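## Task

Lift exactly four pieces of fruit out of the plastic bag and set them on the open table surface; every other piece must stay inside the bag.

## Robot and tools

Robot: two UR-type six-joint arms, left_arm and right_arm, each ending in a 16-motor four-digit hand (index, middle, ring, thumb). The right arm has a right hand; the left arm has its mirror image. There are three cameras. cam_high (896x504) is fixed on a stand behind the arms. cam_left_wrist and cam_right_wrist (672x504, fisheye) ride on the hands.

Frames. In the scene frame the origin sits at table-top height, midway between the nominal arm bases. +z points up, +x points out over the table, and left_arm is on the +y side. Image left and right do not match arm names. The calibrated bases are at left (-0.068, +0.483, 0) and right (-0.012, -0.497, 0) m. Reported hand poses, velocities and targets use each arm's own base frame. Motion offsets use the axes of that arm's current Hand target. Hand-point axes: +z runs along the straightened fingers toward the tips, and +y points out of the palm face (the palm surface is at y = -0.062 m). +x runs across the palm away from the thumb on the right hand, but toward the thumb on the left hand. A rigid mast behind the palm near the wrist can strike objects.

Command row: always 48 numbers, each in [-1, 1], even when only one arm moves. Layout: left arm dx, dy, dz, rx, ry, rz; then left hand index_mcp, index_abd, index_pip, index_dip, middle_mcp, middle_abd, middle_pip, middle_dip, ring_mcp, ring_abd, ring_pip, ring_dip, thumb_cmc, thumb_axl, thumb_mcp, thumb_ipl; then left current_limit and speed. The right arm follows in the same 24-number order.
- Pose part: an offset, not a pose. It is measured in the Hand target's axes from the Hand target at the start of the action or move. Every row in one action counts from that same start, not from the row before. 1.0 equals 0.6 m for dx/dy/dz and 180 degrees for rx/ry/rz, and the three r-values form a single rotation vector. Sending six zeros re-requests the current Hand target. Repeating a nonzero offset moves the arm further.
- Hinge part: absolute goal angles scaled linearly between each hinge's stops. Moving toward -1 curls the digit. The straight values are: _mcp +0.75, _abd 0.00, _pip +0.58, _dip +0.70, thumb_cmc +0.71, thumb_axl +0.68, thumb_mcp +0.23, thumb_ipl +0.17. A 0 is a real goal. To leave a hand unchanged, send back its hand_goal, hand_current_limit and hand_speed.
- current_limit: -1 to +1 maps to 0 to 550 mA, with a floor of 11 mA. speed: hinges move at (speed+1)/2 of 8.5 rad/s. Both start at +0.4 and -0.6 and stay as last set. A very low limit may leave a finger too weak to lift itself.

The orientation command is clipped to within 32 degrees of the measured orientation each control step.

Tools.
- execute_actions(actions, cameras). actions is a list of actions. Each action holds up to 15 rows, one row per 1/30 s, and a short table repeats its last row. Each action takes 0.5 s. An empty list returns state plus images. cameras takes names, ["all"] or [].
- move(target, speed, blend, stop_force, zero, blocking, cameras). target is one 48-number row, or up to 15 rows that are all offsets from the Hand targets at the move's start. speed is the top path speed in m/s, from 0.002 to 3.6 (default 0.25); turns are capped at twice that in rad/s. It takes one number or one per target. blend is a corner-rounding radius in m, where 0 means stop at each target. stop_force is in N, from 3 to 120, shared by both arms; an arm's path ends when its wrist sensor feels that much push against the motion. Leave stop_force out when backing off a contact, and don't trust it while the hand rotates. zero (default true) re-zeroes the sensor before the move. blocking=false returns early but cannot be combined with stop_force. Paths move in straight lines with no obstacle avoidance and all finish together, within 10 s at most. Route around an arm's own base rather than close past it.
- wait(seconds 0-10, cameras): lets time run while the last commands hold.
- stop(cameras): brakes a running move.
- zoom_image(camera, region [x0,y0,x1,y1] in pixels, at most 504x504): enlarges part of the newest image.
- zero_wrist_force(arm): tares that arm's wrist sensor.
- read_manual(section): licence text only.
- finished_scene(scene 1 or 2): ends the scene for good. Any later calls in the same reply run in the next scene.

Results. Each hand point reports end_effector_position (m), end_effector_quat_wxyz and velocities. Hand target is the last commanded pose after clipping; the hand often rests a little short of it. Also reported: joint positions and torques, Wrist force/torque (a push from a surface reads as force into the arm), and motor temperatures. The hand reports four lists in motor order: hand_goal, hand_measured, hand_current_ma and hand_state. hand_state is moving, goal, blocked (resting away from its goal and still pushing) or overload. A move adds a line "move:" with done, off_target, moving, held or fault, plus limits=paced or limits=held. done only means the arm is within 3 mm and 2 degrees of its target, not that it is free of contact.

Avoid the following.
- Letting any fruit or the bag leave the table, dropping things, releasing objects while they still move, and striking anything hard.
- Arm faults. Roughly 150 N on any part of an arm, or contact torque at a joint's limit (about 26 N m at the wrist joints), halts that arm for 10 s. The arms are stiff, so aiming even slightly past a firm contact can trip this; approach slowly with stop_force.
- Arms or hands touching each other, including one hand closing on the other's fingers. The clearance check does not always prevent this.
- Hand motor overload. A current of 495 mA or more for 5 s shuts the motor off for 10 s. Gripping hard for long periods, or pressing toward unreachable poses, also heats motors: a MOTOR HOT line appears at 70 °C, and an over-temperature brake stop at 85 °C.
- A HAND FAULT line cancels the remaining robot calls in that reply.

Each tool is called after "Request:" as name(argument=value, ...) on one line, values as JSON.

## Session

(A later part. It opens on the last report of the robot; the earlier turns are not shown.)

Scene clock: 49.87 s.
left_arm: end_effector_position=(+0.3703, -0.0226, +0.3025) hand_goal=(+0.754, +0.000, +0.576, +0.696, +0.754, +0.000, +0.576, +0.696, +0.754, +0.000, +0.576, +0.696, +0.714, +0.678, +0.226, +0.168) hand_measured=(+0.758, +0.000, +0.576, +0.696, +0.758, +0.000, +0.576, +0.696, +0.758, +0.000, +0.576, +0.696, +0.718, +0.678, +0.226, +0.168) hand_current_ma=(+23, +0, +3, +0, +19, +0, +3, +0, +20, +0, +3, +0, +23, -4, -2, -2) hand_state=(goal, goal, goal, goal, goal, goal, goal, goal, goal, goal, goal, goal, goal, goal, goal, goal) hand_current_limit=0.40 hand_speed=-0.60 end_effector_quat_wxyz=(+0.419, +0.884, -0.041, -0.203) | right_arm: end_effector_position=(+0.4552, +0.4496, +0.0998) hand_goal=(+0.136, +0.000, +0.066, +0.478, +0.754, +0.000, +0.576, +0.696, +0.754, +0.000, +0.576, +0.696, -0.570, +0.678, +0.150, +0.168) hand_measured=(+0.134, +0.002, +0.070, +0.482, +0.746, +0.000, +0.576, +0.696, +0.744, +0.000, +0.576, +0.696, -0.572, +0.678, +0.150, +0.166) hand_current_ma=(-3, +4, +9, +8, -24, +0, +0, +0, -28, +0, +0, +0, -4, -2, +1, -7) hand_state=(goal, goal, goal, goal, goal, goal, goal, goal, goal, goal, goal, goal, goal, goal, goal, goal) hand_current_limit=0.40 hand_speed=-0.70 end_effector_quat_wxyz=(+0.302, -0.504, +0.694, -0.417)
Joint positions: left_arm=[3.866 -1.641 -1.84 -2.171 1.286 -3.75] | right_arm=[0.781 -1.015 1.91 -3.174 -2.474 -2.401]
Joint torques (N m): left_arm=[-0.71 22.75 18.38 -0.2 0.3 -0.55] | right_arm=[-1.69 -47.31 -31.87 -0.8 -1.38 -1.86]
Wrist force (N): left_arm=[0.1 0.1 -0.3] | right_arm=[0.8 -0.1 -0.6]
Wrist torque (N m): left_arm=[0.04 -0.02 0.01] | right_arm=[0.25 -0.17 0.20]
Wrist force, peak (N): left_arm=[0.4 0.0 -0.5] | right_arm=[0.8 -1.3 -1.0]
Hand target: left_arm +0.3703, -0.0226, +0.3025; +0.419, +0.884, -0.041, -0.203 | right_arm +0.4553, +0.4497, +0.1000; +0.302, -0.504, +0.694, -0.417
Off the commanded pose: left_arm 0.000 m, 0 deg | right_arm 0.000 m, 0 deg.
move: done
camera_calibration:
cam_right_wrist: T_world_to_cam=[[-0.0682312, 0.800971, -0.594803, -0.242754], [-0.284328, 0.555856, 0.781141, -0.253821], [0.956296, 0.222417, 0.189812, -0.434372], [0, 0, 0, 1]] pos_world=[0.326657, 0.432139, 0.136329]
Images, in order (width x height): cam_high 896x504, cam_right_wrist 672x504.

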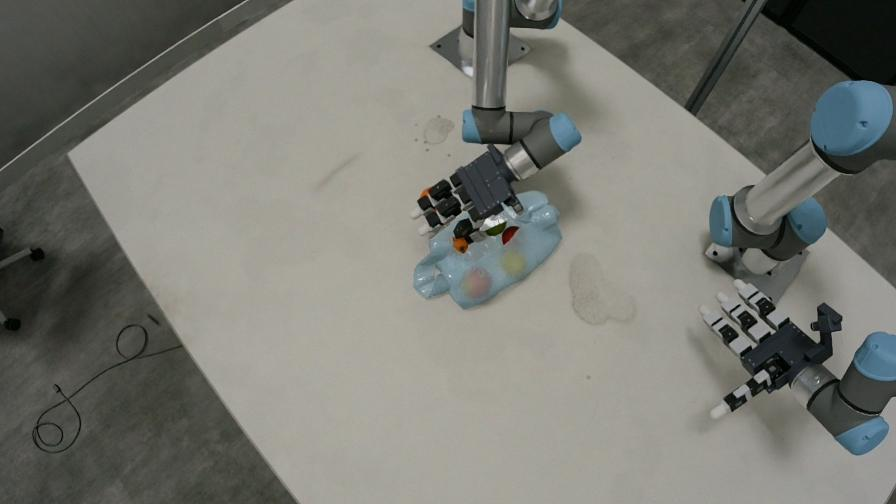

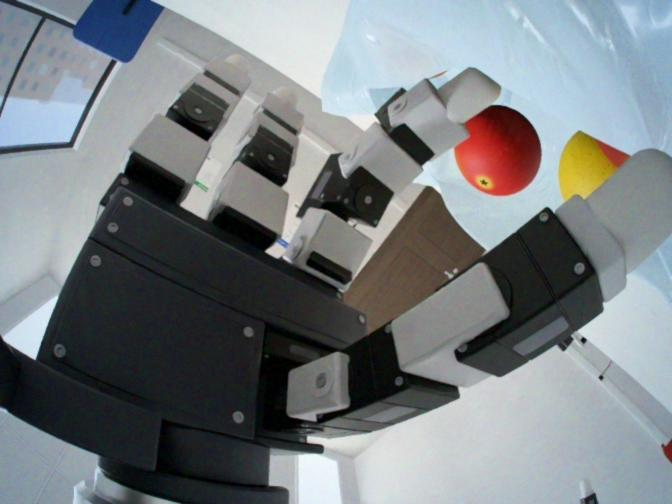

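Request:
move(target=[0,0,0,0,0,0,0.754,0,0.576,0.696,0.754,0,0.576,0.696,0.754,0,0.576,0.696,0.714,0.678,0.226,0.168,0.4,-0.6,0,0.0294,0.01565,0,0,0,0.135,0,0.066,0.478,0.754,0,0.576,0.696,0.754,0,0.576,0.696,-0.571,0.678,0.15,0.168,0.4,-0.7], speed=0.06, stop_force=6, cameras=["cam_high","cam_right_wrist"])

Request:
zoom_image(camera="cam_high", region=[420, 170, 580, 300])

Request:
zoom_image(camera="cam_right_wrist", region=[372, 0, 672, 300])

Scene clock: 53.90 s.
left_arm: end_effector_position=(+0.3703, -0.0226, +0.3025) hand_goal=(+0.754, +0.000, +0.576, +0.696, +0.754, +0.000, +0.576, +0.696, +0.754, +0.000, +0.576, +0.696, +0.714, +0.678, +0.226, +0.168) hand_measured=(+0.758, +0.000, +0.576, +0.696, +0.758, +0.000, +0.576, +0.696, +0.758, +0.000, +0.576, +0.696, +0.718, +0.678, +0.226, +0.168) hand_current_ma=(+23, +0, +3, +0, +19, +0, +3, +0, +20, +0, +3, +0, +23, -4, -2, -2) hand_state=(goal, goal, goal, goal, goal, goal, goal, goal, goal, goal, goal, goal, goal, goal, goal, goal) hand_current_limit=0.40 hand_speed=-0.60 end_effector_quat_wxyz=(+0.419, +0.884, -0.041, -0.203) | right_arm: end_effector_position=(+0.4553, +0.4497, +0.0800) hand_goal=(+0.136, +0.000, +0.066, +0.478, +0.754, +0.000, +0.576, +0.696, +0.754, +0.000, +0.576, +0.696, -0.570, +0.678, +0.150, +0.168) hand_measured=(+0.134, +0.002, +0.070, +0.482, +0.746, +0.000, +0.576, +0.696, +0.744, +0.000, +0.576, +0.696, -0.572, +0.678, +0.150, +0.166) hand_current_ma=(-3, +4, +8, +8, -24, +0, +0, +0, -28, +0, +0, +0, -4, -2, +1, -7) hand_state=(goal, goal, goal, goal, goal, goal, goal, goal, goal, goal, goal, goal, goal, goal, goal, goal) hand_current_limit=0.40 hand_speed=-0.70 end_effector_quat_wxyz=(+0.302, -0.504, +0.694, -0.417)
Joint positions: left_arm=[3.866 -1.641 -1.84 -2.171 1.286 -3.75] | right_arm=[0.781 -0.976 1.915 -3.22 -2.474 -2.401]
Joint torques (N m): left_arm=[-0.87 22.6 18.94 -0.29 0.33 -0.59] | right_arm=[-3.53 -47.59 -29.65 -0.85 0.74 -2.07]
Wrist force (N): left_arm=[0.2 -0.3 -0.2] | right_arm=[1.0 -0.1 -0.6]
Wrist torque (N m): left_arm=[-0.01 -0.03 0.02] | right_arm=[0.23 -0.22 0.25]
Wrist force, peak (N): left_arm=[0.0 -0.4 -0.4] | right_arm=[1.2 -0.1 -0.6]
Hand target: left_arm +0.3703, -0.0226, +0.3025; +0.419, +0.884, -0.041, -0.203 | right_arm +0.4553, +0.4497, +0.0800; +0.302, -0.504, +0.694, -0.417
Off the commanded pose: left_arm 0.000 m, 0 deg | right_arm 0.000 m, 0 deg.
move: done
camera_calibration:
cam_right_wrist: T_world_to_cam=[[-0.0680488, 0.801141, -0.594594, -0.25482], [-0.284512, 0.555646, 0.781224, -0.238163], [0.956254, 0.22233, 0.190123, -0.430698], [0, 0, 0, 1]] pos_world=[0.326757, 0.432238, 0.11643]
Images, in order (width x height): cam_high 896x504, cam_right_wrist 672x504.

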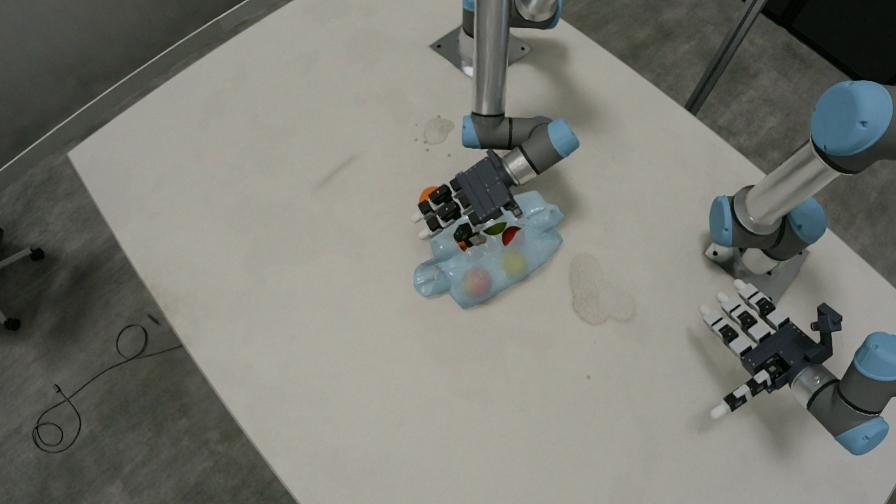

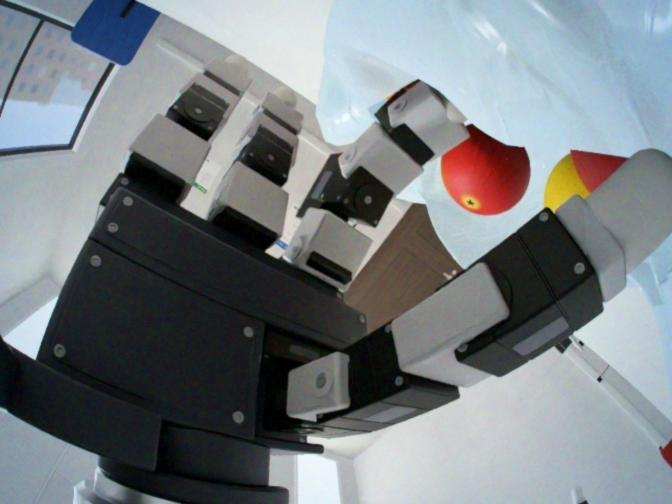

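Scaled by 3.150 from the camera's 896x504 image, which has a finer 1280x720 frame.

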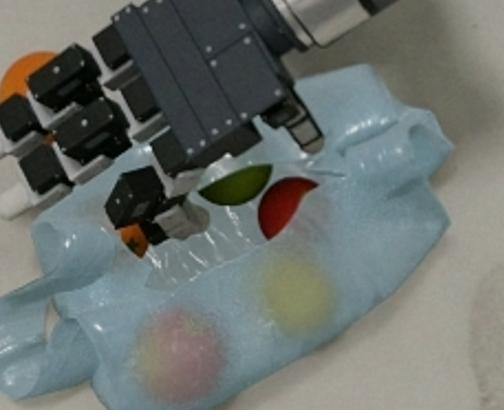

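Scaled by 1.680 from the camera's 672x504 image, which has a finer 960x720 frame.

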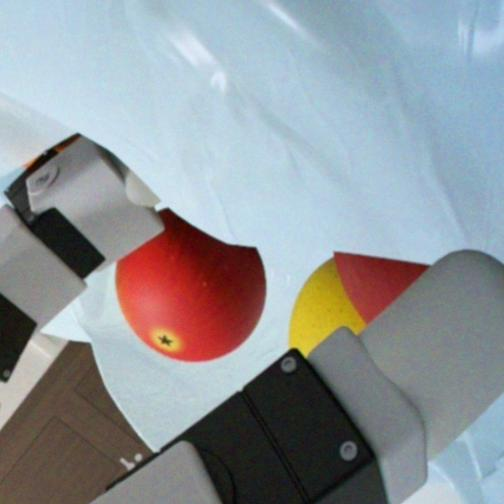

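Request:
move(target=[0,0,0,0,0,0,0.754,0,0.576,0.696,0.754,0,0.576,0.696,0.754,0,0.576,0.696,0.714,0.678,0.226,0.168,0.4,-0.6,0,-0.1766,-0.0939,0,0,0,0.135,0,0.066,0.478,0.754,0,0.576,0.696,0.754,0,0.576,0.696,-0.571,0.678,0.15,0.168,0.4,-0.7], speed=0.15, cameras=["cam_high","cam_right_wrist"])

Request:
zoom_image(camera="cam_high", region=[450, 180, 570, 290])

Request:
zoom_image(camera="cam_right_wrist", region=[372, 0, 672, 300])

Scene clock: 58.87 s.
left_arm: end_effector_position=(+0.3703, -0.0226, +0.3025) hand_goal=(+0.754, +0.000, +0.576, +0.696, +0.754, +0.000, +0.576, +0.696, +0.754, +0.000, +0.576, +0.696, +0.714, +0.678, +0.226, +0.168) hand_measured=(+0.758, +0.000, +0.576, +0.696, +0.758, +0.000, +0.576, +0.696, +0.758, +0.000, +0.576, +0.696, +0.718, +0.678, +0.226, +0.168) hand_current_ma=(+23, +0, +3, +0, +19, +0, +3, +0, +20, +0, +3, +0, +23, -4, -2, -2) hand_state=(goal, goal, goal, goal, goal, goal, goal, goal, goal, goal, goal, goal, goal, goal, goal, goal) hand_current_limit=0.40 hand_speed=-0.60 end_effector_quat_wxyz=(+0.419, +0.884, -0.041, -0.203) | right_arm: end_effector_position=(+0.4553, +0.4498, +0.2000) hand_goal=(+0.136, +0.000, +0.066, +0.478, +0.754, +0.000, +0.576, +0.696, +0.754, +0.000, +0.576, +0.696, -0.570, +0.678, +0.150, +0.168) hand_measured=(+0.134, +0.002, +0.070, +0.482, +0.746, +0.000, +0.576, +0.696, +0.744, +0.000, +0.576, +0.696, -0.572, +0.678, +0.150, +0.166) hand_current_ma=(-3, +4, +8, +8, -24, +0, +0, +0, -28, +0, +0, +0, -4, -2, +1, -7) hand_state=(goal, goal, goal, goal, goal, goal, goal, goal, goal, goal, goal, goal, goal, goal, goal, goal) hand_current_limit=0.40 hand_speed=-0.70 end_effector_quat_wxyz=(+0.303, -0.503, +0.694, -0.417)
Joint positions: left_arm=[3.866 -1.641 -1.84 -2.171 1.286 -3.75] | right_arm=[0.781 -1.188 1.843 -2.935 -2.474 -2.401]
Joint torques (N m): left_arm=[-0.77 22.78 18.75 -0.23 0.52 -0.84] | right_arm=[-2.05 -32.78 -7.21 -2.95 -1.26 0.39]
Wrist force (N): left_arm=[-0.1 -0.2 -0.1] | right_arm=[0.6 -0.4 0.0]
Wrist torque (N m): left_arm=[-0.02 0.02 0.00] | right_arm=[0.14 -0.17 0.10]
Wrist force, peak (N): left_arm=[0.5 0.1 -0.5] | right_arm=[0.5 -1.9 -0.9]
Hand target: left_arm +0.3703, -0.0226, +0.3025; +0.419, +0.884, -0.041, -0.203 | right_arm +0.4553, +0.4497, +0.2000; +0.302, -0.504, +0.694, -0.417
Off the commanded pose: left_arm 0.000 m, 0 deg | right_arm 0.000 m, 0 deg.
move: done
camera_calibration:
cam_right_wrist: T_world_to_cam=[[-0.0679186, 0.801303, -0.59439, -0.183643], [-0.284593, 0.555453, 0.781331, -0.331931], [0.956239, 0.222226, 0.19032, -0.453646], [0, 0, 0, 1]] pos_world=[0.326857, 0.432338, 0.23653]
Images, in order (width x height): cam_high 896x504, cam_right_wrist 672x504.

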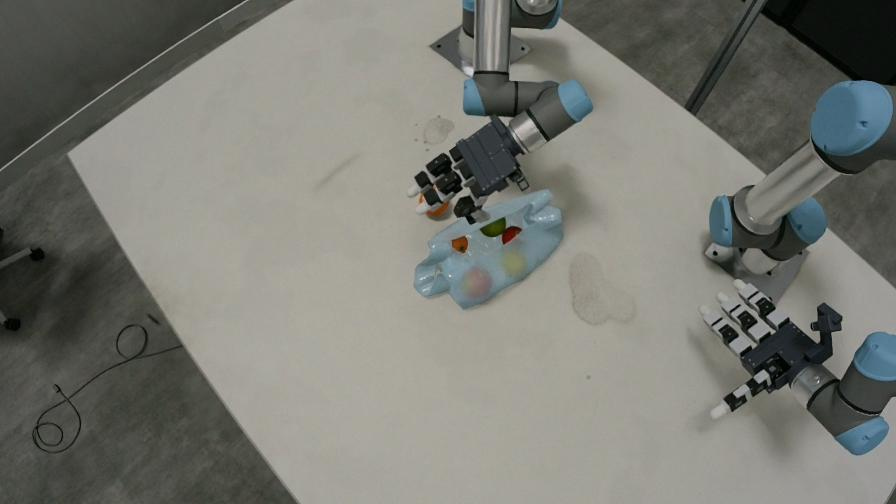

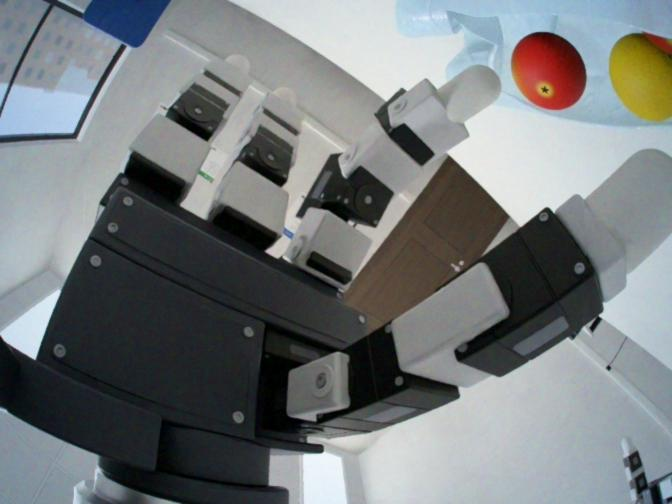

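Scaled by 4.200 from the camera's 896x504 image, which has a finer 1280x720 frame.

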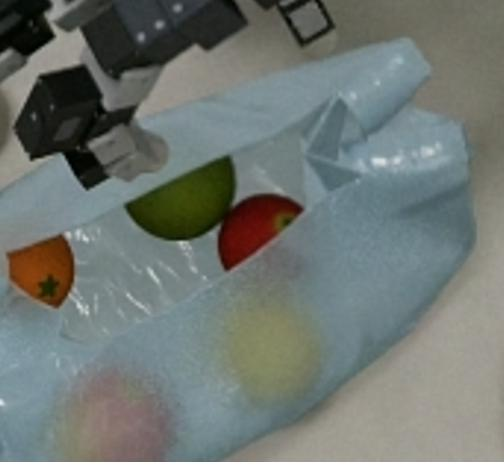

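Scaled by 1.680 from the camera's 672x504 image, which has a finer 960x720 frame.

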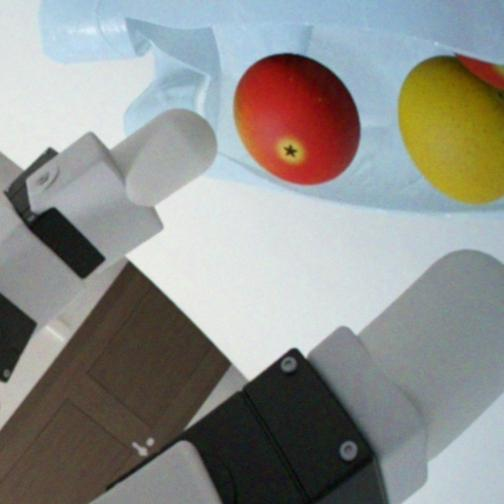

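Request:
move(target=[0,0,0,0,0,0,0.754,0,0.576,0.696,0.754,0,0.576,0.696,0.754,0,0.576,0.696,0.714,0.678,0.226,0.168,0.4,-0.6,-0.0773,0.101,0.0585,0,-0.0687,-0.0365,0.1,0,0.066,0.478,0.754,0,0.576,0.696,0.754,0,0.576,0.696,-0.571,0.678,0.1,0.168,0.4,-0.7], speed=0.15, cameras=["cam_high","cam_right_wrist"])

Request:
zoom_image(camera="cam_high", region=[450, 180, 570, 290])

Request:
zoom_image(camera="cam_right_wrist", region=[372, 0, 672, 300])

Scene clock: 66.90 s.
left_arm: end_effector_position=(+0.3703, -0.0226, +0.3025) hand_goal=(+0.754, +0.000, +0.576, +0.696, +0.754, +0.000, +0.576, +0.696, +0.754, +0.000, +0.576, +0.696, +0.714, +0.678, +0.226, +0.168) hand_measured=(+0.758, +0.000, +0.576, +0.696, +0.758, +0.000, +0.576, +0.696, +0.758, +0.000, +0.576, +0.696, +0.718, +0.678, +0.226, +0.168) hand_current_ma=(+23, +0, +3, +0, +19, +0, +3, +0, +20, +0, +3, +0, +23, -4, -2, -2) hand_state=(goal, goal, goal, goal, goal, goal, goal, goal, goal, goal, goal, goal, goal, goal, goal, goal) hand_current_limit=0.40 hand_speed=-0.60 end_effector_quat_wxyz=(+0.419, +0.884, -0.041, -0.203) | right_arm: end_effector_position=(+0.4722, +0.4930, +0.1301) hand_goal=(+0.100, +0.000, +0.066, +0.478, +0.754, +0.000, +0.576, +0.696, +0.754, +0.000, +0.576, +0.696, -0.570, +0.678, +0.100, +0.168) hand_measured=(+0.100, +0.002, +0.070, +0.482, +0.746, +0.000, +0.576, +0.696, +0.744, +0.000, +0.576, +0.696, -0.572, +0.678, +0.100, +0.166) hand_current_ma=(+0, +4, +8, +8, -24, +0, +0, +0, -28, +0, +0, +0, -4, -2, +2, -7) hand_state=(goal, goal, goal, goal, goal, goal, goal, goal, goal, goal, goal, goal, goal, goal, goal, goal) hand_current_limit=0.40 hand_speed=-0.70 end_effector_quat_wxyz=(-0.351, +0.584, -0.627, +0.377)
Joint positions: left_arm=[3.866 -1.641 -1.84 -2.171 1.286 -3.75] | right_arm=[0.767 -1.008 1.828 -3.291 -2.286 -2.661]
Joint torques (N m): left_arm=[-0.95 22.51 18.31 -0.3 0.56 -0.81] | right_arm=[3.2 -41.9 -4.81 -3.01 -1.84 0.67]
Wrist force (N): left_arm=[0.1 0.0 -0.3] | right_arm=[0.7 0.0 -0.8]
Wrist torque (N m): left_arm=[0.02 -0.01 0.00] | right_arm=[0.25 -0.15 0.13]
Wrist force, peak (N): left_arm=[0.1 -0.2 -0.7] | right_arm=[1.1 -1.1 -0.7]
Hand target: left_arm +0.3703, -0.0226, +0.3025; +0.419, +0.884, -0.041, -0.203 | right_arm +0.4721, +0.4930, +0.1300; -0.351, +0.584, -0.627, +0.377
Off the commanded pose: left_arm 0.000 m, 0 deg | right_arm 0.000 m, 0 deg.
move: done
camera_calibration:
cam_right_wrist: T_world_to_cam=[[-0.259691, 0.761089, -0.594394, -0.148382], [-0.410475, 0.470143, 0.78133, -0.194963], [0.874112, 0.446888, 0.190316, -0.538042], [0, 0, 0, 1]] pos_world=[0.351748, 0.445037, 0.16653]
Images, in order (width x height): cam_high 896x504, cam_right_wrist 672x504.

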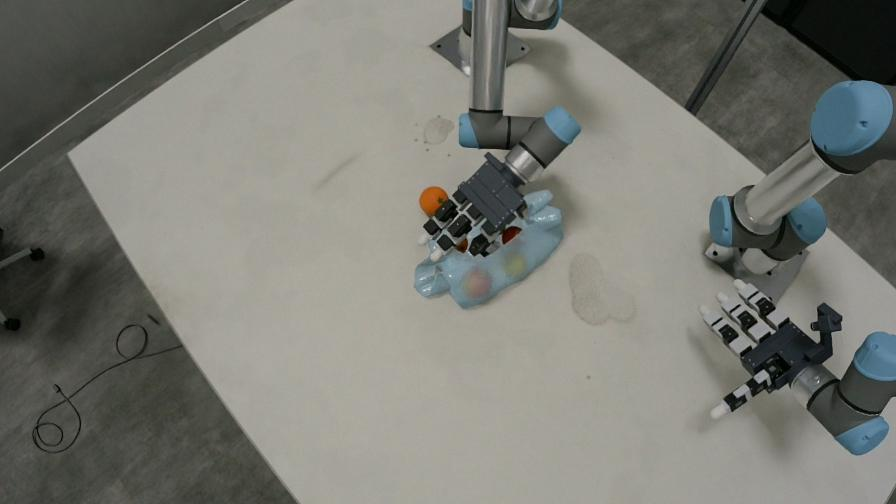

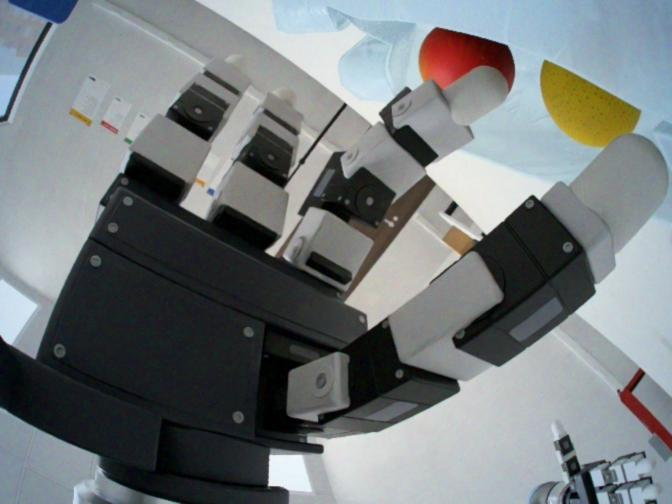

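Scaled by 4.200 from the camera's 896x504 image, which has a finer 1280x720 frame.

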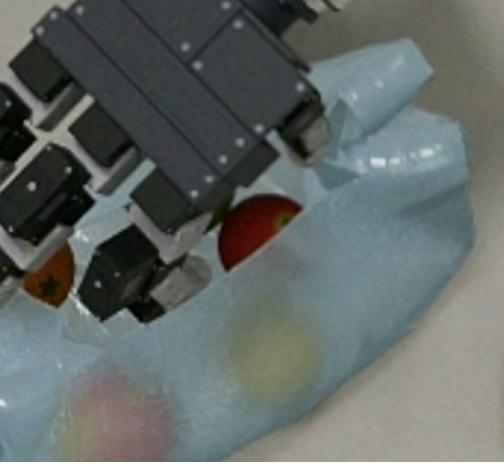

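Scaled by 1.680 from the camera's 672x504 image, which has a finer 960x720 frame.

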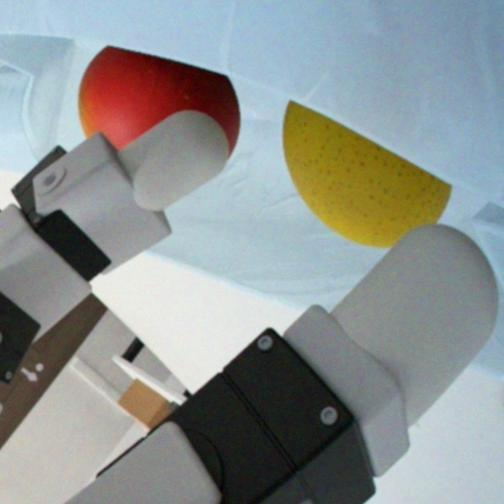

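Request:
move(target=[0,0,0,0,0,0,0.754,0,0.576,0.696,0.754,0,0.576,0.696,0.754,0,0.576,0.696,0.714,0.678,0.226,0.168,0.4,-0.6,0.0093,0.0685,0.0485,0,0,0,0.1,0,0.066,0.478,0.754,0,0.576,0.696,0.754,0,0.576,0.696,-0.571,0.678,0.1,0.168,0.4,-0.7], speed=0.08, stop_force=5, cameras=["cam_high","cam_right_wrist"])

Request:
zoom_image(camera="cam_high", region=[450, 180, 570, 290])

Request:
zoom_image(camera="cam_right_wrist", region=[372, 0, 672, 300])

Scene clock: 70.63 s.
left_arm: end_effector_position=(+0.3703, -0.0226, +0.3025) hand_goal=(+0.754, +0.000, +0.576, +0.696, +0.754, +0.000, +0.576, +0.696, +0.754, +0.000, +0.576, +0.696, +0.714, +0.678, +0.226, +0.168) hand_measured=(+0.758, +0.000, +0.576, +0.696, +0.758, +0.000, +0.576, +0.696, +0.758, +0.000, +0.576, +0.696, +0.718, +0.678, +0.226, +0.168) hand_current_ma=(+23, +0, +3, +0, +19, +0, +3, +0, +20, +0, +3, +0, +23, -4, -2, -2) hand_state=(goal, goal, goal, goal, goal, goal, goal, goal, goal, goal, goal, goal, goal, goal, goal, goal) hand_current_limit=0.40 hand_speed=-0.60 end_effector_quat_wxyz=(+0.419, +0.884, -0.041, -0.203) | right_arm: end_effector_position=(+0.4780, +0.4870, +0.0800) hand_goal=(+0.100, +0.000, +0.066, +0.478, +0.754, +0.000, +0.576, +0.696, +0.754, +0.000, +0.576, +0.696, -0.570, +0.678, +0.100, +0.168) hand_measured=(+0.100, +0.002, +0.070, +0.482, +0.746, +0.000, +0.576, +0.696, +0.744, +0.000, +0.576, +0.696, -0.572, +0.678, +0.100, +0.166) hand_current_ma=(+0, +4, +8, +8, -24, +0, +0, +0, -28, +0, +0, +0, -4, -2, +2, -7) hand_state=(goal, goal, goal, goal, goal, goal, goal, goal, goal, goal, goal, goal, goal, goal, goal, goal) hand_current_limit=0.40 hand_speed=-0.70 end_effector_quat_wxyz=(-0.351, +0.584, -0.627, +0.377)
Joint positions: left_arm=[3.866 -1.641 -1.84 -2.171 1.286 -3.75] | right_arm=[0.751 -0.915 1.847 -3.41 -2.274 -2.674]
Joint torques (N m): left_arm=[-0.65 22.37 18.42 -0.27 0.57 -0.85] | right_arm=[5.6 -49.63 -31.13 -4.16 -3.03 1.75]
Wrist force (N): left_arm=[0.0 -0.1 -0.2] | right_arm=[0.8 0.0 -0.7]
Wrist torque (N m): left_arm=[0.00 -0.01 0.00] | right_arm=[0.28 -0.20 0.30]
Wrist force, peak (N): left_arm=[0.3 -0.4 -0.4] | right_arm=[0.6 -1.0 -1.2]
Hand target: left_arm +0.3703, -0.0226, +0.3025; +0.419, +0.884, -0.041, -0.203 | right_arm +0.4780, +0.4870, +0.0800; -0.351, +0.584, -0.627, +0.377
Off the commanded pose: left_arm 0.000 m, 0 deg | right_arm 0.000 m, 0 deg.
move: done
camera_calibration:
cam_right_wrist: T_world_to_cam=[[-0.259951, 0.760956, -0.59445, -0.17177], [-0.410456, 0.470152, 0.781334, -0.150618], [0.874043, 0.447104, 0.190122, -0.531005], [0, 0, 0, 1]] pos_world=[0.357647, 0.438937, 0.11653]
Images, in order (width x height): cam_high 896x504, cam_right_wrist 672x504.

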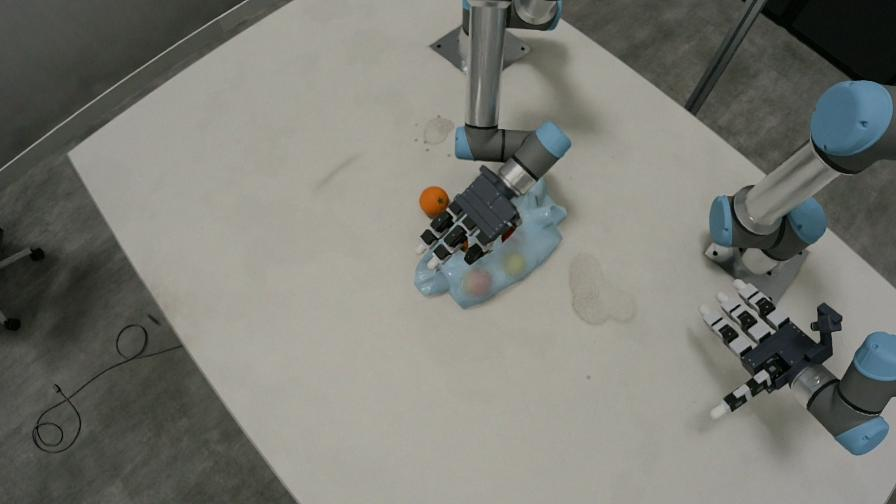

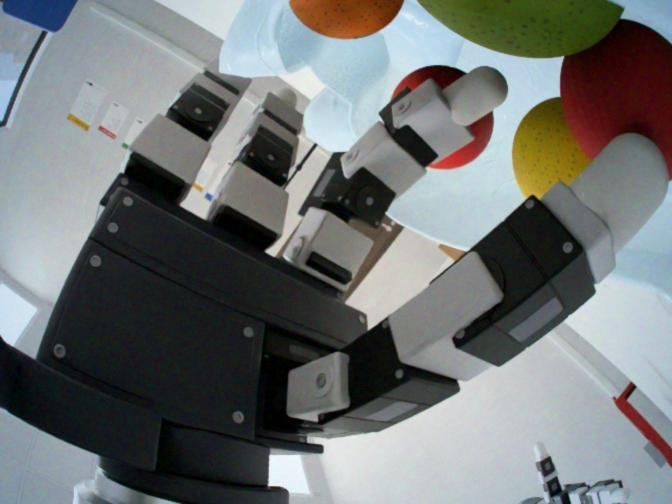

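Scaled by 4.200 from the camera's 896x504 image, which has a finer 1280x720 frame.

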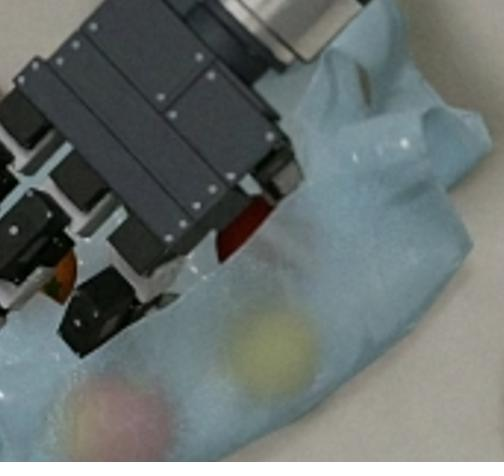

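Scaled by 1.680 from the camera's 672x504 image, which has a finer 960x720 frame.

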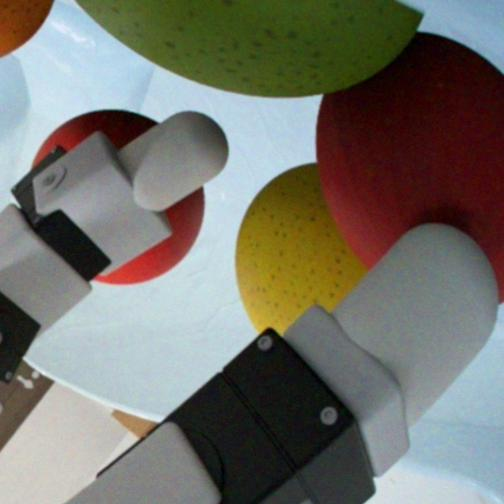

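Request:
move(target=[[0,0,0,0,0,0,0.754,0,0.576,0.696,0.754,0,0.576,0.696,0.754,0,0.576,0.696,0.714,0.678,0.226,0.168,0.4,-0.6,-0.0062,0.0232,-0.0223,0,0,0,0.1,0,0.066,0.478,0.754,0,0.576,0.696,0.754,0,0.576,0.696,-0.571,0.678,0.1,0.168,0.4,-0.7],[0,0,0,0,0,0,0.754,0,0.576,0.696,0.754,0,0.576,0.696,0.754,0,0.576,0.696,0.714,0.678,0.226,0.168,0.4,-0.6,-0.0095,0.0547,-0.0246,0,0,0,0.1,0,0.066,0.478,0.754,0,0.576,0.696,0.754,0,0.576,0.696,-0.571,0.678,0.1,0.168,0.4,-0.7]], speed=0.05, stop_force=5, cameras=["cam_high","cam_right_wrist"])

Request:
zoom_image(camera="cam_high", region=[450, 180, 570, 290])

Request:
zoom_image(camera="cam_right_wrist", region=[372, 0, 672, 300])

Scene clock: 74.37 s.
left_arm: end_effector_position=(+0.3703, -0.0226, +0.3025) hand_goal=(+0.754, +0.000, +0.576, +0.696, +0.754, +0.000, +0.576, +0.696, +0.754, +0.000, +0.576, +0.696, +0.714, +0.678, +0.226, +0.168) hand_measured=(+0.758, +0.000, +0.576, +0.696, +0.758, +0.000, +0.576, +0.696, +0.758, +0.000, +0.576, +0.696, +0.718, +0.678, +0.226, +0.168) hand_current_ma=(+23, +0, +3, +0, +19, +0, +3, +0, +20, +0, +3, +0, +23, -4, -2, -2) hand_state=(goal, goal, goal, goal, goal, goal, goal, goal, goal, goal, goal, goal, goal, goal, goal, goal) hand_current_limit=0.40 hand_speed=-0.60 end_effector_quat_wxyz=(+0.419, +0.884, -0.041, -0.203) | right_arm: end_effector_position=(+0.4501, +0.4947, +0.0580) hand_goal=(+0.100, +0.000, +0.066, +0.478, +0.754, +0.000, +0.576, +0.696, +0.754, +0.000, +0.576, +0.696, -0.570, +0.678, +0.100, +0.168) hand_measured=(+0.100, +0.002, +0.070, +0.482, +0.746, +0.000, +0.576, +0.696, +0.744, +0.000, +0.576, +0.696, -0.572, +0.678, +0.100, +0.166) hand_current_ma=(+0, +4, +8, +7, -24, +0, +0, +0, -28, +0, +0, +0, -4, -2, +2, -7) hand_state=(goal, goal, goal, goal, goal, goal, goal, goal, goal, goal, goal, goal, goal, goal, goal, goal) hand_current_limit=0.40 hand_speed=-0.70 end_effector_quat_wxyz=(-0.351, +0.584, -0.627, +0.377)
Joint positions: left_arm=[3.866 -1.641 -1.84 -2.171 1.286 -3.75] | right_arm=[0.797 -0.888 1.881 -3.445 -2.31 -2.636]
Joint torques (N m): left_arm=[-0.63 23.22 18.43 -0.29 0.7 -1.09] | right_arm=[-6.57 -49.5 -30.14 -0.9 1.29 -2.19]
Wrist force (N): left_arm=[0.1 -0.1 -0.6] | right_arm=[0.6 -0.4 -0.9]
Wrist torque (N m): left_arm=[0.03 -0.02 0.01] | right_arm=[0.23 -0.18 0.07]
Wrist force, peak (N): left_arm=[0.2 -0.4 -0.6] | right_arm=[0.5 -0.7 -1.3]
Hand target: left_arm +0.3703, -0.0226, +0.3025; +0.419, +0.884, -0.041, -0.203 | right_arm +0.4501, +0.4947, +0.0580; -0.351, +0.584, -0.627, +0.377
Off the commanded pose: left_arm 0.000 m, 0 deg | right_arm 0.000 m, 0 deg.
move: done
camera_calibration:
cam_right_wrist: T_world_to_cam=[[-0.259899, 0.760983, -0.594439, -0.198016], [-0.410524, 0.470117, 0.781319, -0.148502], [0.874026, 0.447096, 0.190219, -0.505791], [0, 0, 0, 1]] pos_world=[0.329647, 0.446637, 0.0945302]
Images, in order (width x height): cam_high 896x504, cam_right_wrist 672x504.

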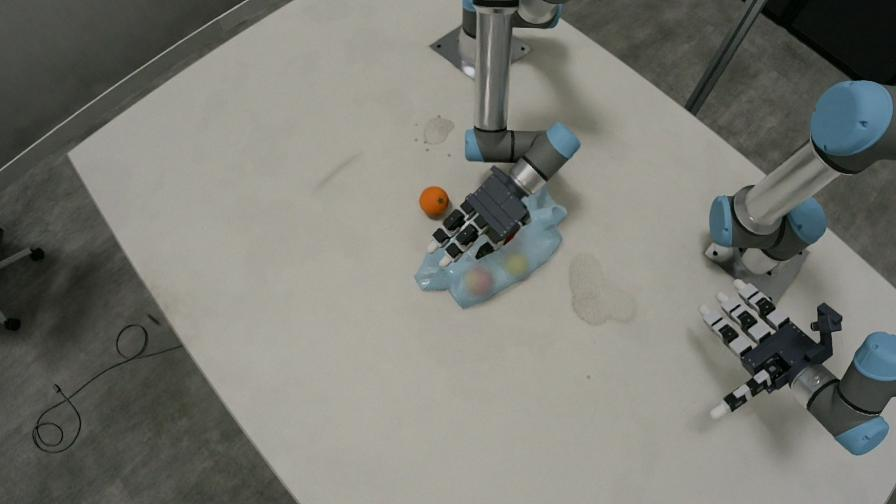

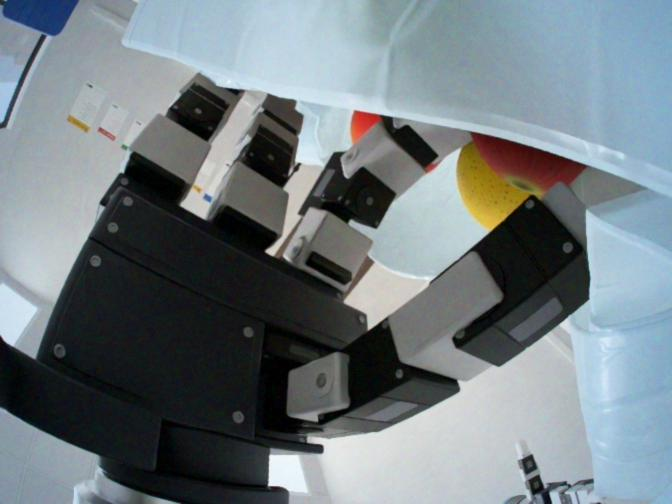

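Scaled by 4.200 from the camera's 896x504 image, which has a finer 1280x720 frame.

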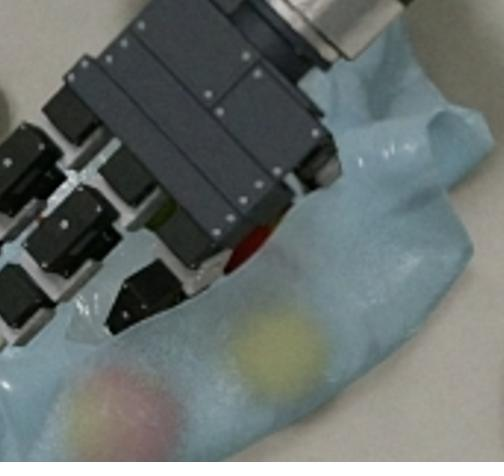

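Scaled by 1.680 from the camera's 672x504 image, which has a finer 960x720 frame.

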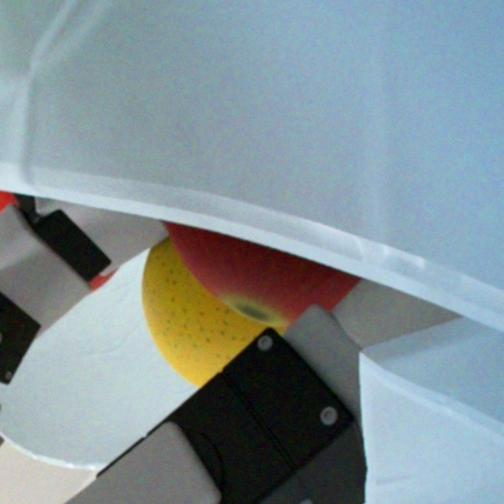

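Request:
move(target=[0,0,0,0,0,0,0.754,0,0.576,0.696,0.754,0,0.576,0.696,0.754,0,0.576,0.696,0.714,0.678,0.226,0.168,0.4,-0.6,0,0,0,0,0,0,-0.13,0,-0.03,0.41,0.754,0,0.576,0.696,0.754,0,0.576,0.696,-0.58,0.678,-0.06,0.11,0.4,-0.88], cameras=["cam_high","cam_right_wrist"])

Request:
zoom_image(camera="cam_high", region=[450, 180, 570, 290])

Request:
zoom_image(camera="cam_right_wrist", region=[372, 0, 672, 300])

Scene clock: 75.43 s.
left_arm: end_effector_position=(+0.3703, -0.0226, +0.3025) hand_goal=(+0.754, +0.000, +0.576, +0.696, +0.754, +0.000, +0.576, +0.696, +0.754, +0.000, +0.576, +0.696, +0.714, +0.678, +0.226, +0.168) hand_measured=(+0.758, +0.000, +0.576, +0.696, +0.758, +0.000, +0.576, +0.696, +0.758, +0.000, +0.576, +0.696, +0.718, +0.678, +0.226, +0.168) hand_current_ma=(+23, +0, +3, +0, +19, +0, +3, +0, +20, +0, +3, +0, +23, -4, -2, -2) hand_state=(goal, goal, goal, goal, goal, goal, goal, goal, goal, goal, goal, goal, goal, goal, goal, goal) hand_current_limit=0.40 hand_speed=-0.60 end_effector_quat_wxyz=(+0.419, +0.884, -0.041, -0.203) | right_arm: end_effector_position=(+0.4501, +0.4947, +0.0580) hand_goal=(-0.130, +0.000, -0.030, +0.410, +0.754, +0.000, +0.576, +0.696, +0.754, +0.000, +0.576, +0.696, -0.580, +0.678, -0.060, +0.110) hand_measured=(+0.066, +0.002, +0.028, +0.434, +0.746, +0.000, +0.576, +0.696, +0.744, +0.000, +0.576, +0.696, -0.586, +0.678, +0.064, +0.130) hand_current_ma=(+385, +4, +219, +76, -24, +0, +0, +0, -28, +0, +0, +0, -13, -2, +385, +91) hand_state=(blocked, goal, blocked, blocked, goal, goal, goal, goal, goal, goal, goal, goal, goal, goal, blocked, blocked) hand_current_limit=0.40 hand_speed=-0.88 end_effector_quat_wxyz=(-0.351, +0.584, -0.627, +0.377)
Joint positions: left_arm=[3.866 -1.641 -1.84 -2.171 1.286 -3.75] | right_arm=[0.797 -0.888 1.881 -3.445 -2.31 -2.636]
Joint torques (N m): left_arm=[-1.05 22.43 18.35 -0.23 0.73 -0.97] | right_arm=[-5.87 -49.59 -30.35 -1.03 1.12 -2.1]
Wrist force (N): left_arm=[0.3 0.0 -0.4] | right_arm=[0.3 -0.2 -0.8]
Wrist torque (N m): left_arm=[0.03 -0.04 0.02] | right_arm=[0.24 -0.14 0.05]
Wrist force, peak (N): left_arm=[0.3 0.1 -0.5] | right_arm=[0.5 -0.5 -1.0]
Hand target: left_arm +0.3703, -0.0226, +0.3025; +0.419, +0.884, -0.041, -0.203 | right_arm +0.4501, +0.4947, +0.0580; -0.351, +0.584, -0.627, +0.377
Off the commanded pose: left_arm 0.000 m, 0 deg | right_arm 0.000 m, 0 deg.
move: done
camera_calibration:
cam_right_wrist: T_world_to_cam=[[-0.259899, 0.760983, -0.594439, -0.198016], [-0.410524, 0.470117, 0.781319, -0.148502], [0.874026, 0.447096, 0.190219, -0.505791], [0, 0, 0, 1]] pos_world=[0.329647, 0.446637, 0.0945302]
Images, in order (width x height): cam_high 896x504, cam_right_wrist 672x504.

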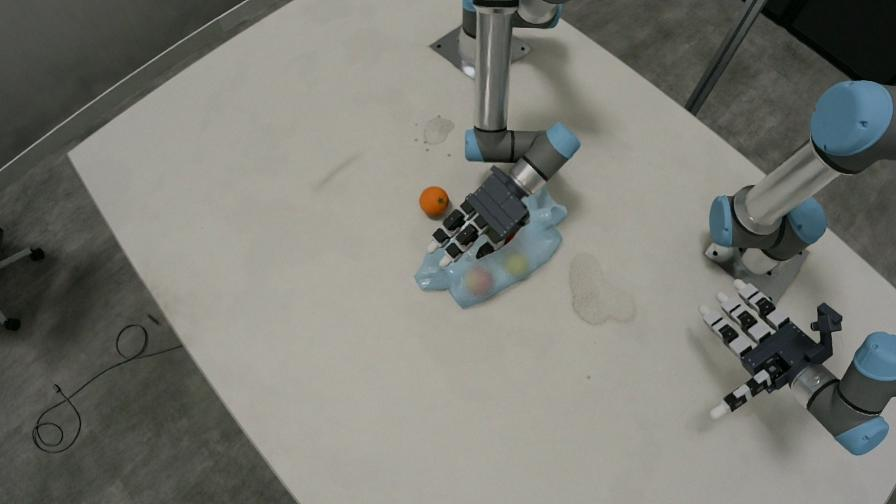

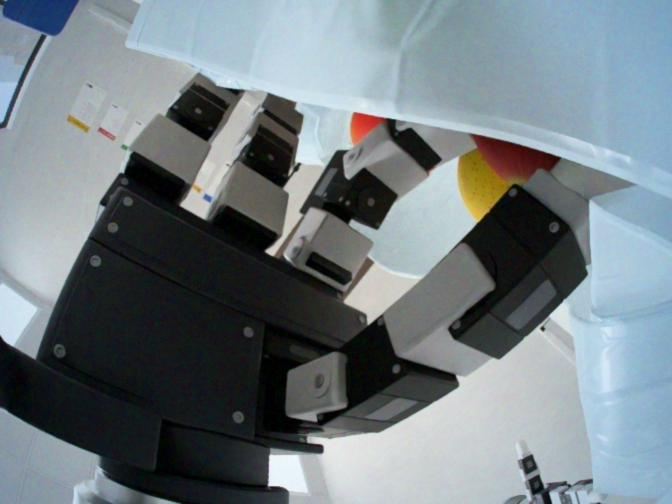

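Scaled by 4.200 from the camera's 896x504 image, which has a finer 1280x720 frame.

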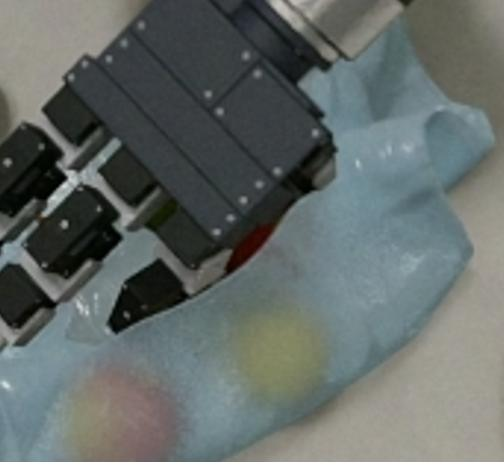

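Scaled by 1.680 from the camera's 672x504 image, which has a finer 960x720 frame.

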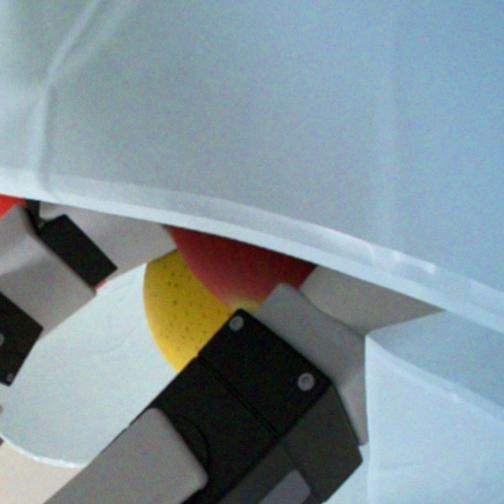

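Request:
move(target=[[0,0,0,0,0,0,0.754,0,0.576,0.696,0.754,0,0.576,0.696,0.754,0,0.576,0.696,0.714,0.678,0.226,0.168,0.4,-0.6,0,0,0,0,0,0,-0.15,0,-0.05,0.4,0.754,0,0.576,0.696,0.754,0,0.576,0.696,-0.6,0.678,-0.1,0.1,0.5,-0.88],[0,0,0,0,0,0,0.754,0,0.576,0.696,0.754,0,0.576,0.696,0.754,0,0.576,0.696,0.714,0.678,0.226,0.168,0.4,-0.6,0,-0.0589,-0.0313,0,0,0,-0.15,0,-0.05,0.4,0.754,0,0.576,0.696,0.754,0,0.576,0.696,-0.6,0.678,-0.1,0.1,0.5,-0.88]], speed=[0.1,0.08], cameras=["cam_high","cam_right_wrist"])

Request:
zoom_image(camera="cam_high", region=[450, 180, 570, 290])

Request:
zoom_image(camera="cam_right_wrist", region=[372, 0, 672, 300])

Scene clock: 77.37 s.
left_arm: end_effector_position=(+0.3703, -0.0226, +0.3025) hand_goal=(+0.754, +0.000, +0.576, +0.696, +0.754, +0.000, +0.576, +0.696, +0.754, +0.000, +0.576, +0.696, +0.714, +0.678, +0.226, +0.168) hand_measured=(+0.758, +0.000, +0.576, +0.696, +0.758, +0.000, +0.576, +0.696, +0.758, +0.000, +0.576, +0.696, +0.718, +0.678, +0.226, +0.168) hand_current_ma=(+23, +0, +3, +0, +19, +0, +3, +0, +20, +0, +3, +0, +23, -4, -2, -2) hand_state=(goal, goal, goal, goal, goal, goal, goal, goal, goal, goal, goal, goal, goal, goal, goal, goal) hand_current_limit=0.40 hand_speed=-0.60 end_effector_quat_wxyz=(+0.419, +0.884, -0.041, -0.203) | right_arm: end_effector_position=(+0.4501, +0.4947, +0.0981) hand_goal=(-0.150, +0.000, -0.050, +0.400, +0.754, +0.000, +0.576, +0.696, +0.754, +0.000, +0.576, +0.696, -0.600, +0.678, -0.100, +0.100) hand_measured=(+0.066, +0.004, +0.028, +0.434, +0.746, +0.000, +0.576, +0.696, +0.744, +0.000, +0.576, +0.696, -0.608, +0.678, +0.058, +0.130) hand_current_ma=(+412, +6, +308, +115, -24, +0, +0, +0, -28, +0, +0, +0, -21, -2, +412, +144) hand_state=(blocked, goal, blocked, blocked, goal, goal, goal, goal, goal, goal, goal, goal, goal, goal, blocked, blocked) hand_current_limit=0.50 hand_speed=-0.88 end_effector_quat_wxyz=(-0.351, +0.584, -0.627, +0.377)
Joint positions: left_arm=[3.866 -1.641 -1.84 -2.171 1.286 -3.75] | right_arm=[0.797 -0.969 1.875 -3.36 -2.31 -2.636]
Joint torques (N m): left_arm=[-1.06 22.47 18 -0.32 0.68 -0.94] | right_arm=[-6 -29.36 -19.4 -4.57 0.8 1.71]
Wrist force (N): left_arm=[-0.2 -0.1 -0.2] | right_arm=[0.8 -0.1 -0.6]
Wrist torque (N m): left_arm=[0.02 0.01 -0.02] | right_arm=[0.23 -0.15 0.14]
Wrist force, peak (N): left_arm=[0.5 -0.1 -0.2] | right_arm=[0.9 -1.0 -1.0]
Hand target: left_arm +0.3703, -0.0226, +0.3025; +0.419, +0.884, -0.041, -0.203 | right_arm +0.4501, +0.4947, +0.0980; -0.351, +0.584, -0.627, +0.377
Off the commanded pose: left_arm 0.000 m, 0 deg | right_arm 0.000 m, 0 deg.
move: done
camera_calibration:
cam_right_wrist: T_world_to_cam=[[-0.259868, 0.761033, -0.594388, -0.174268], [-0.410579, 0.470045, 0.781334, -0.17979], [0.87401, 0.447087, 0.190315, -0.513555], [0, 0, 0, 1]] pos_world=[0.329747, 0.446737, 0.13463]
Images, in order (width x height): cam_high 896x504, cam_right_wrist 672x504.

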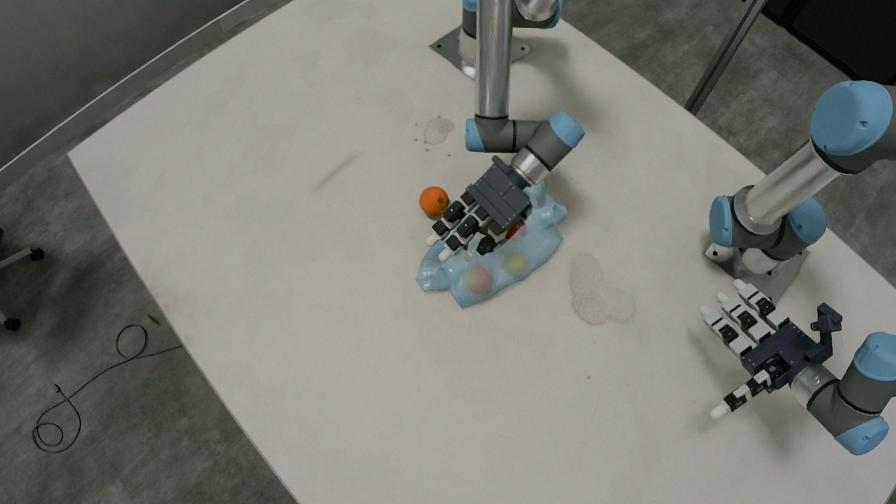

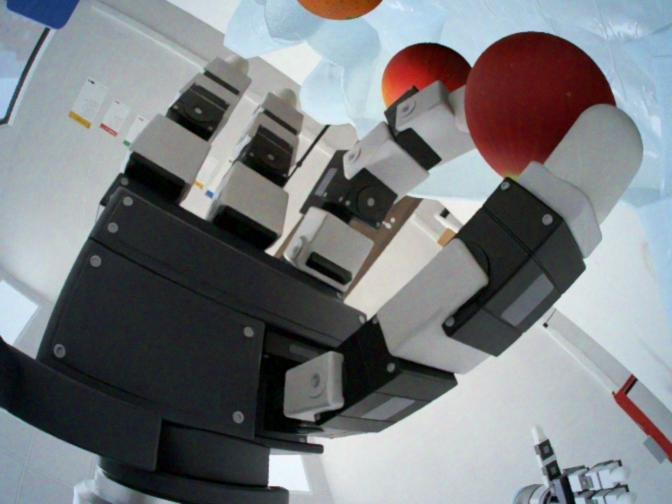

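Scaled by 4.200 from the camera's 896x504 image, which has a finer 1280x720 frame.

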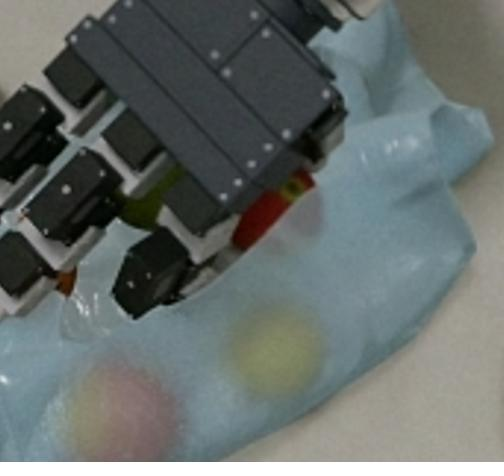

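Scaled by 1.680 from the camera's 672x504 image, which has a finer 960x720 frame.

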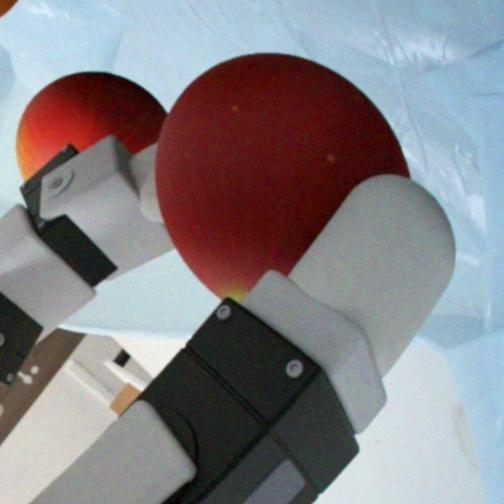

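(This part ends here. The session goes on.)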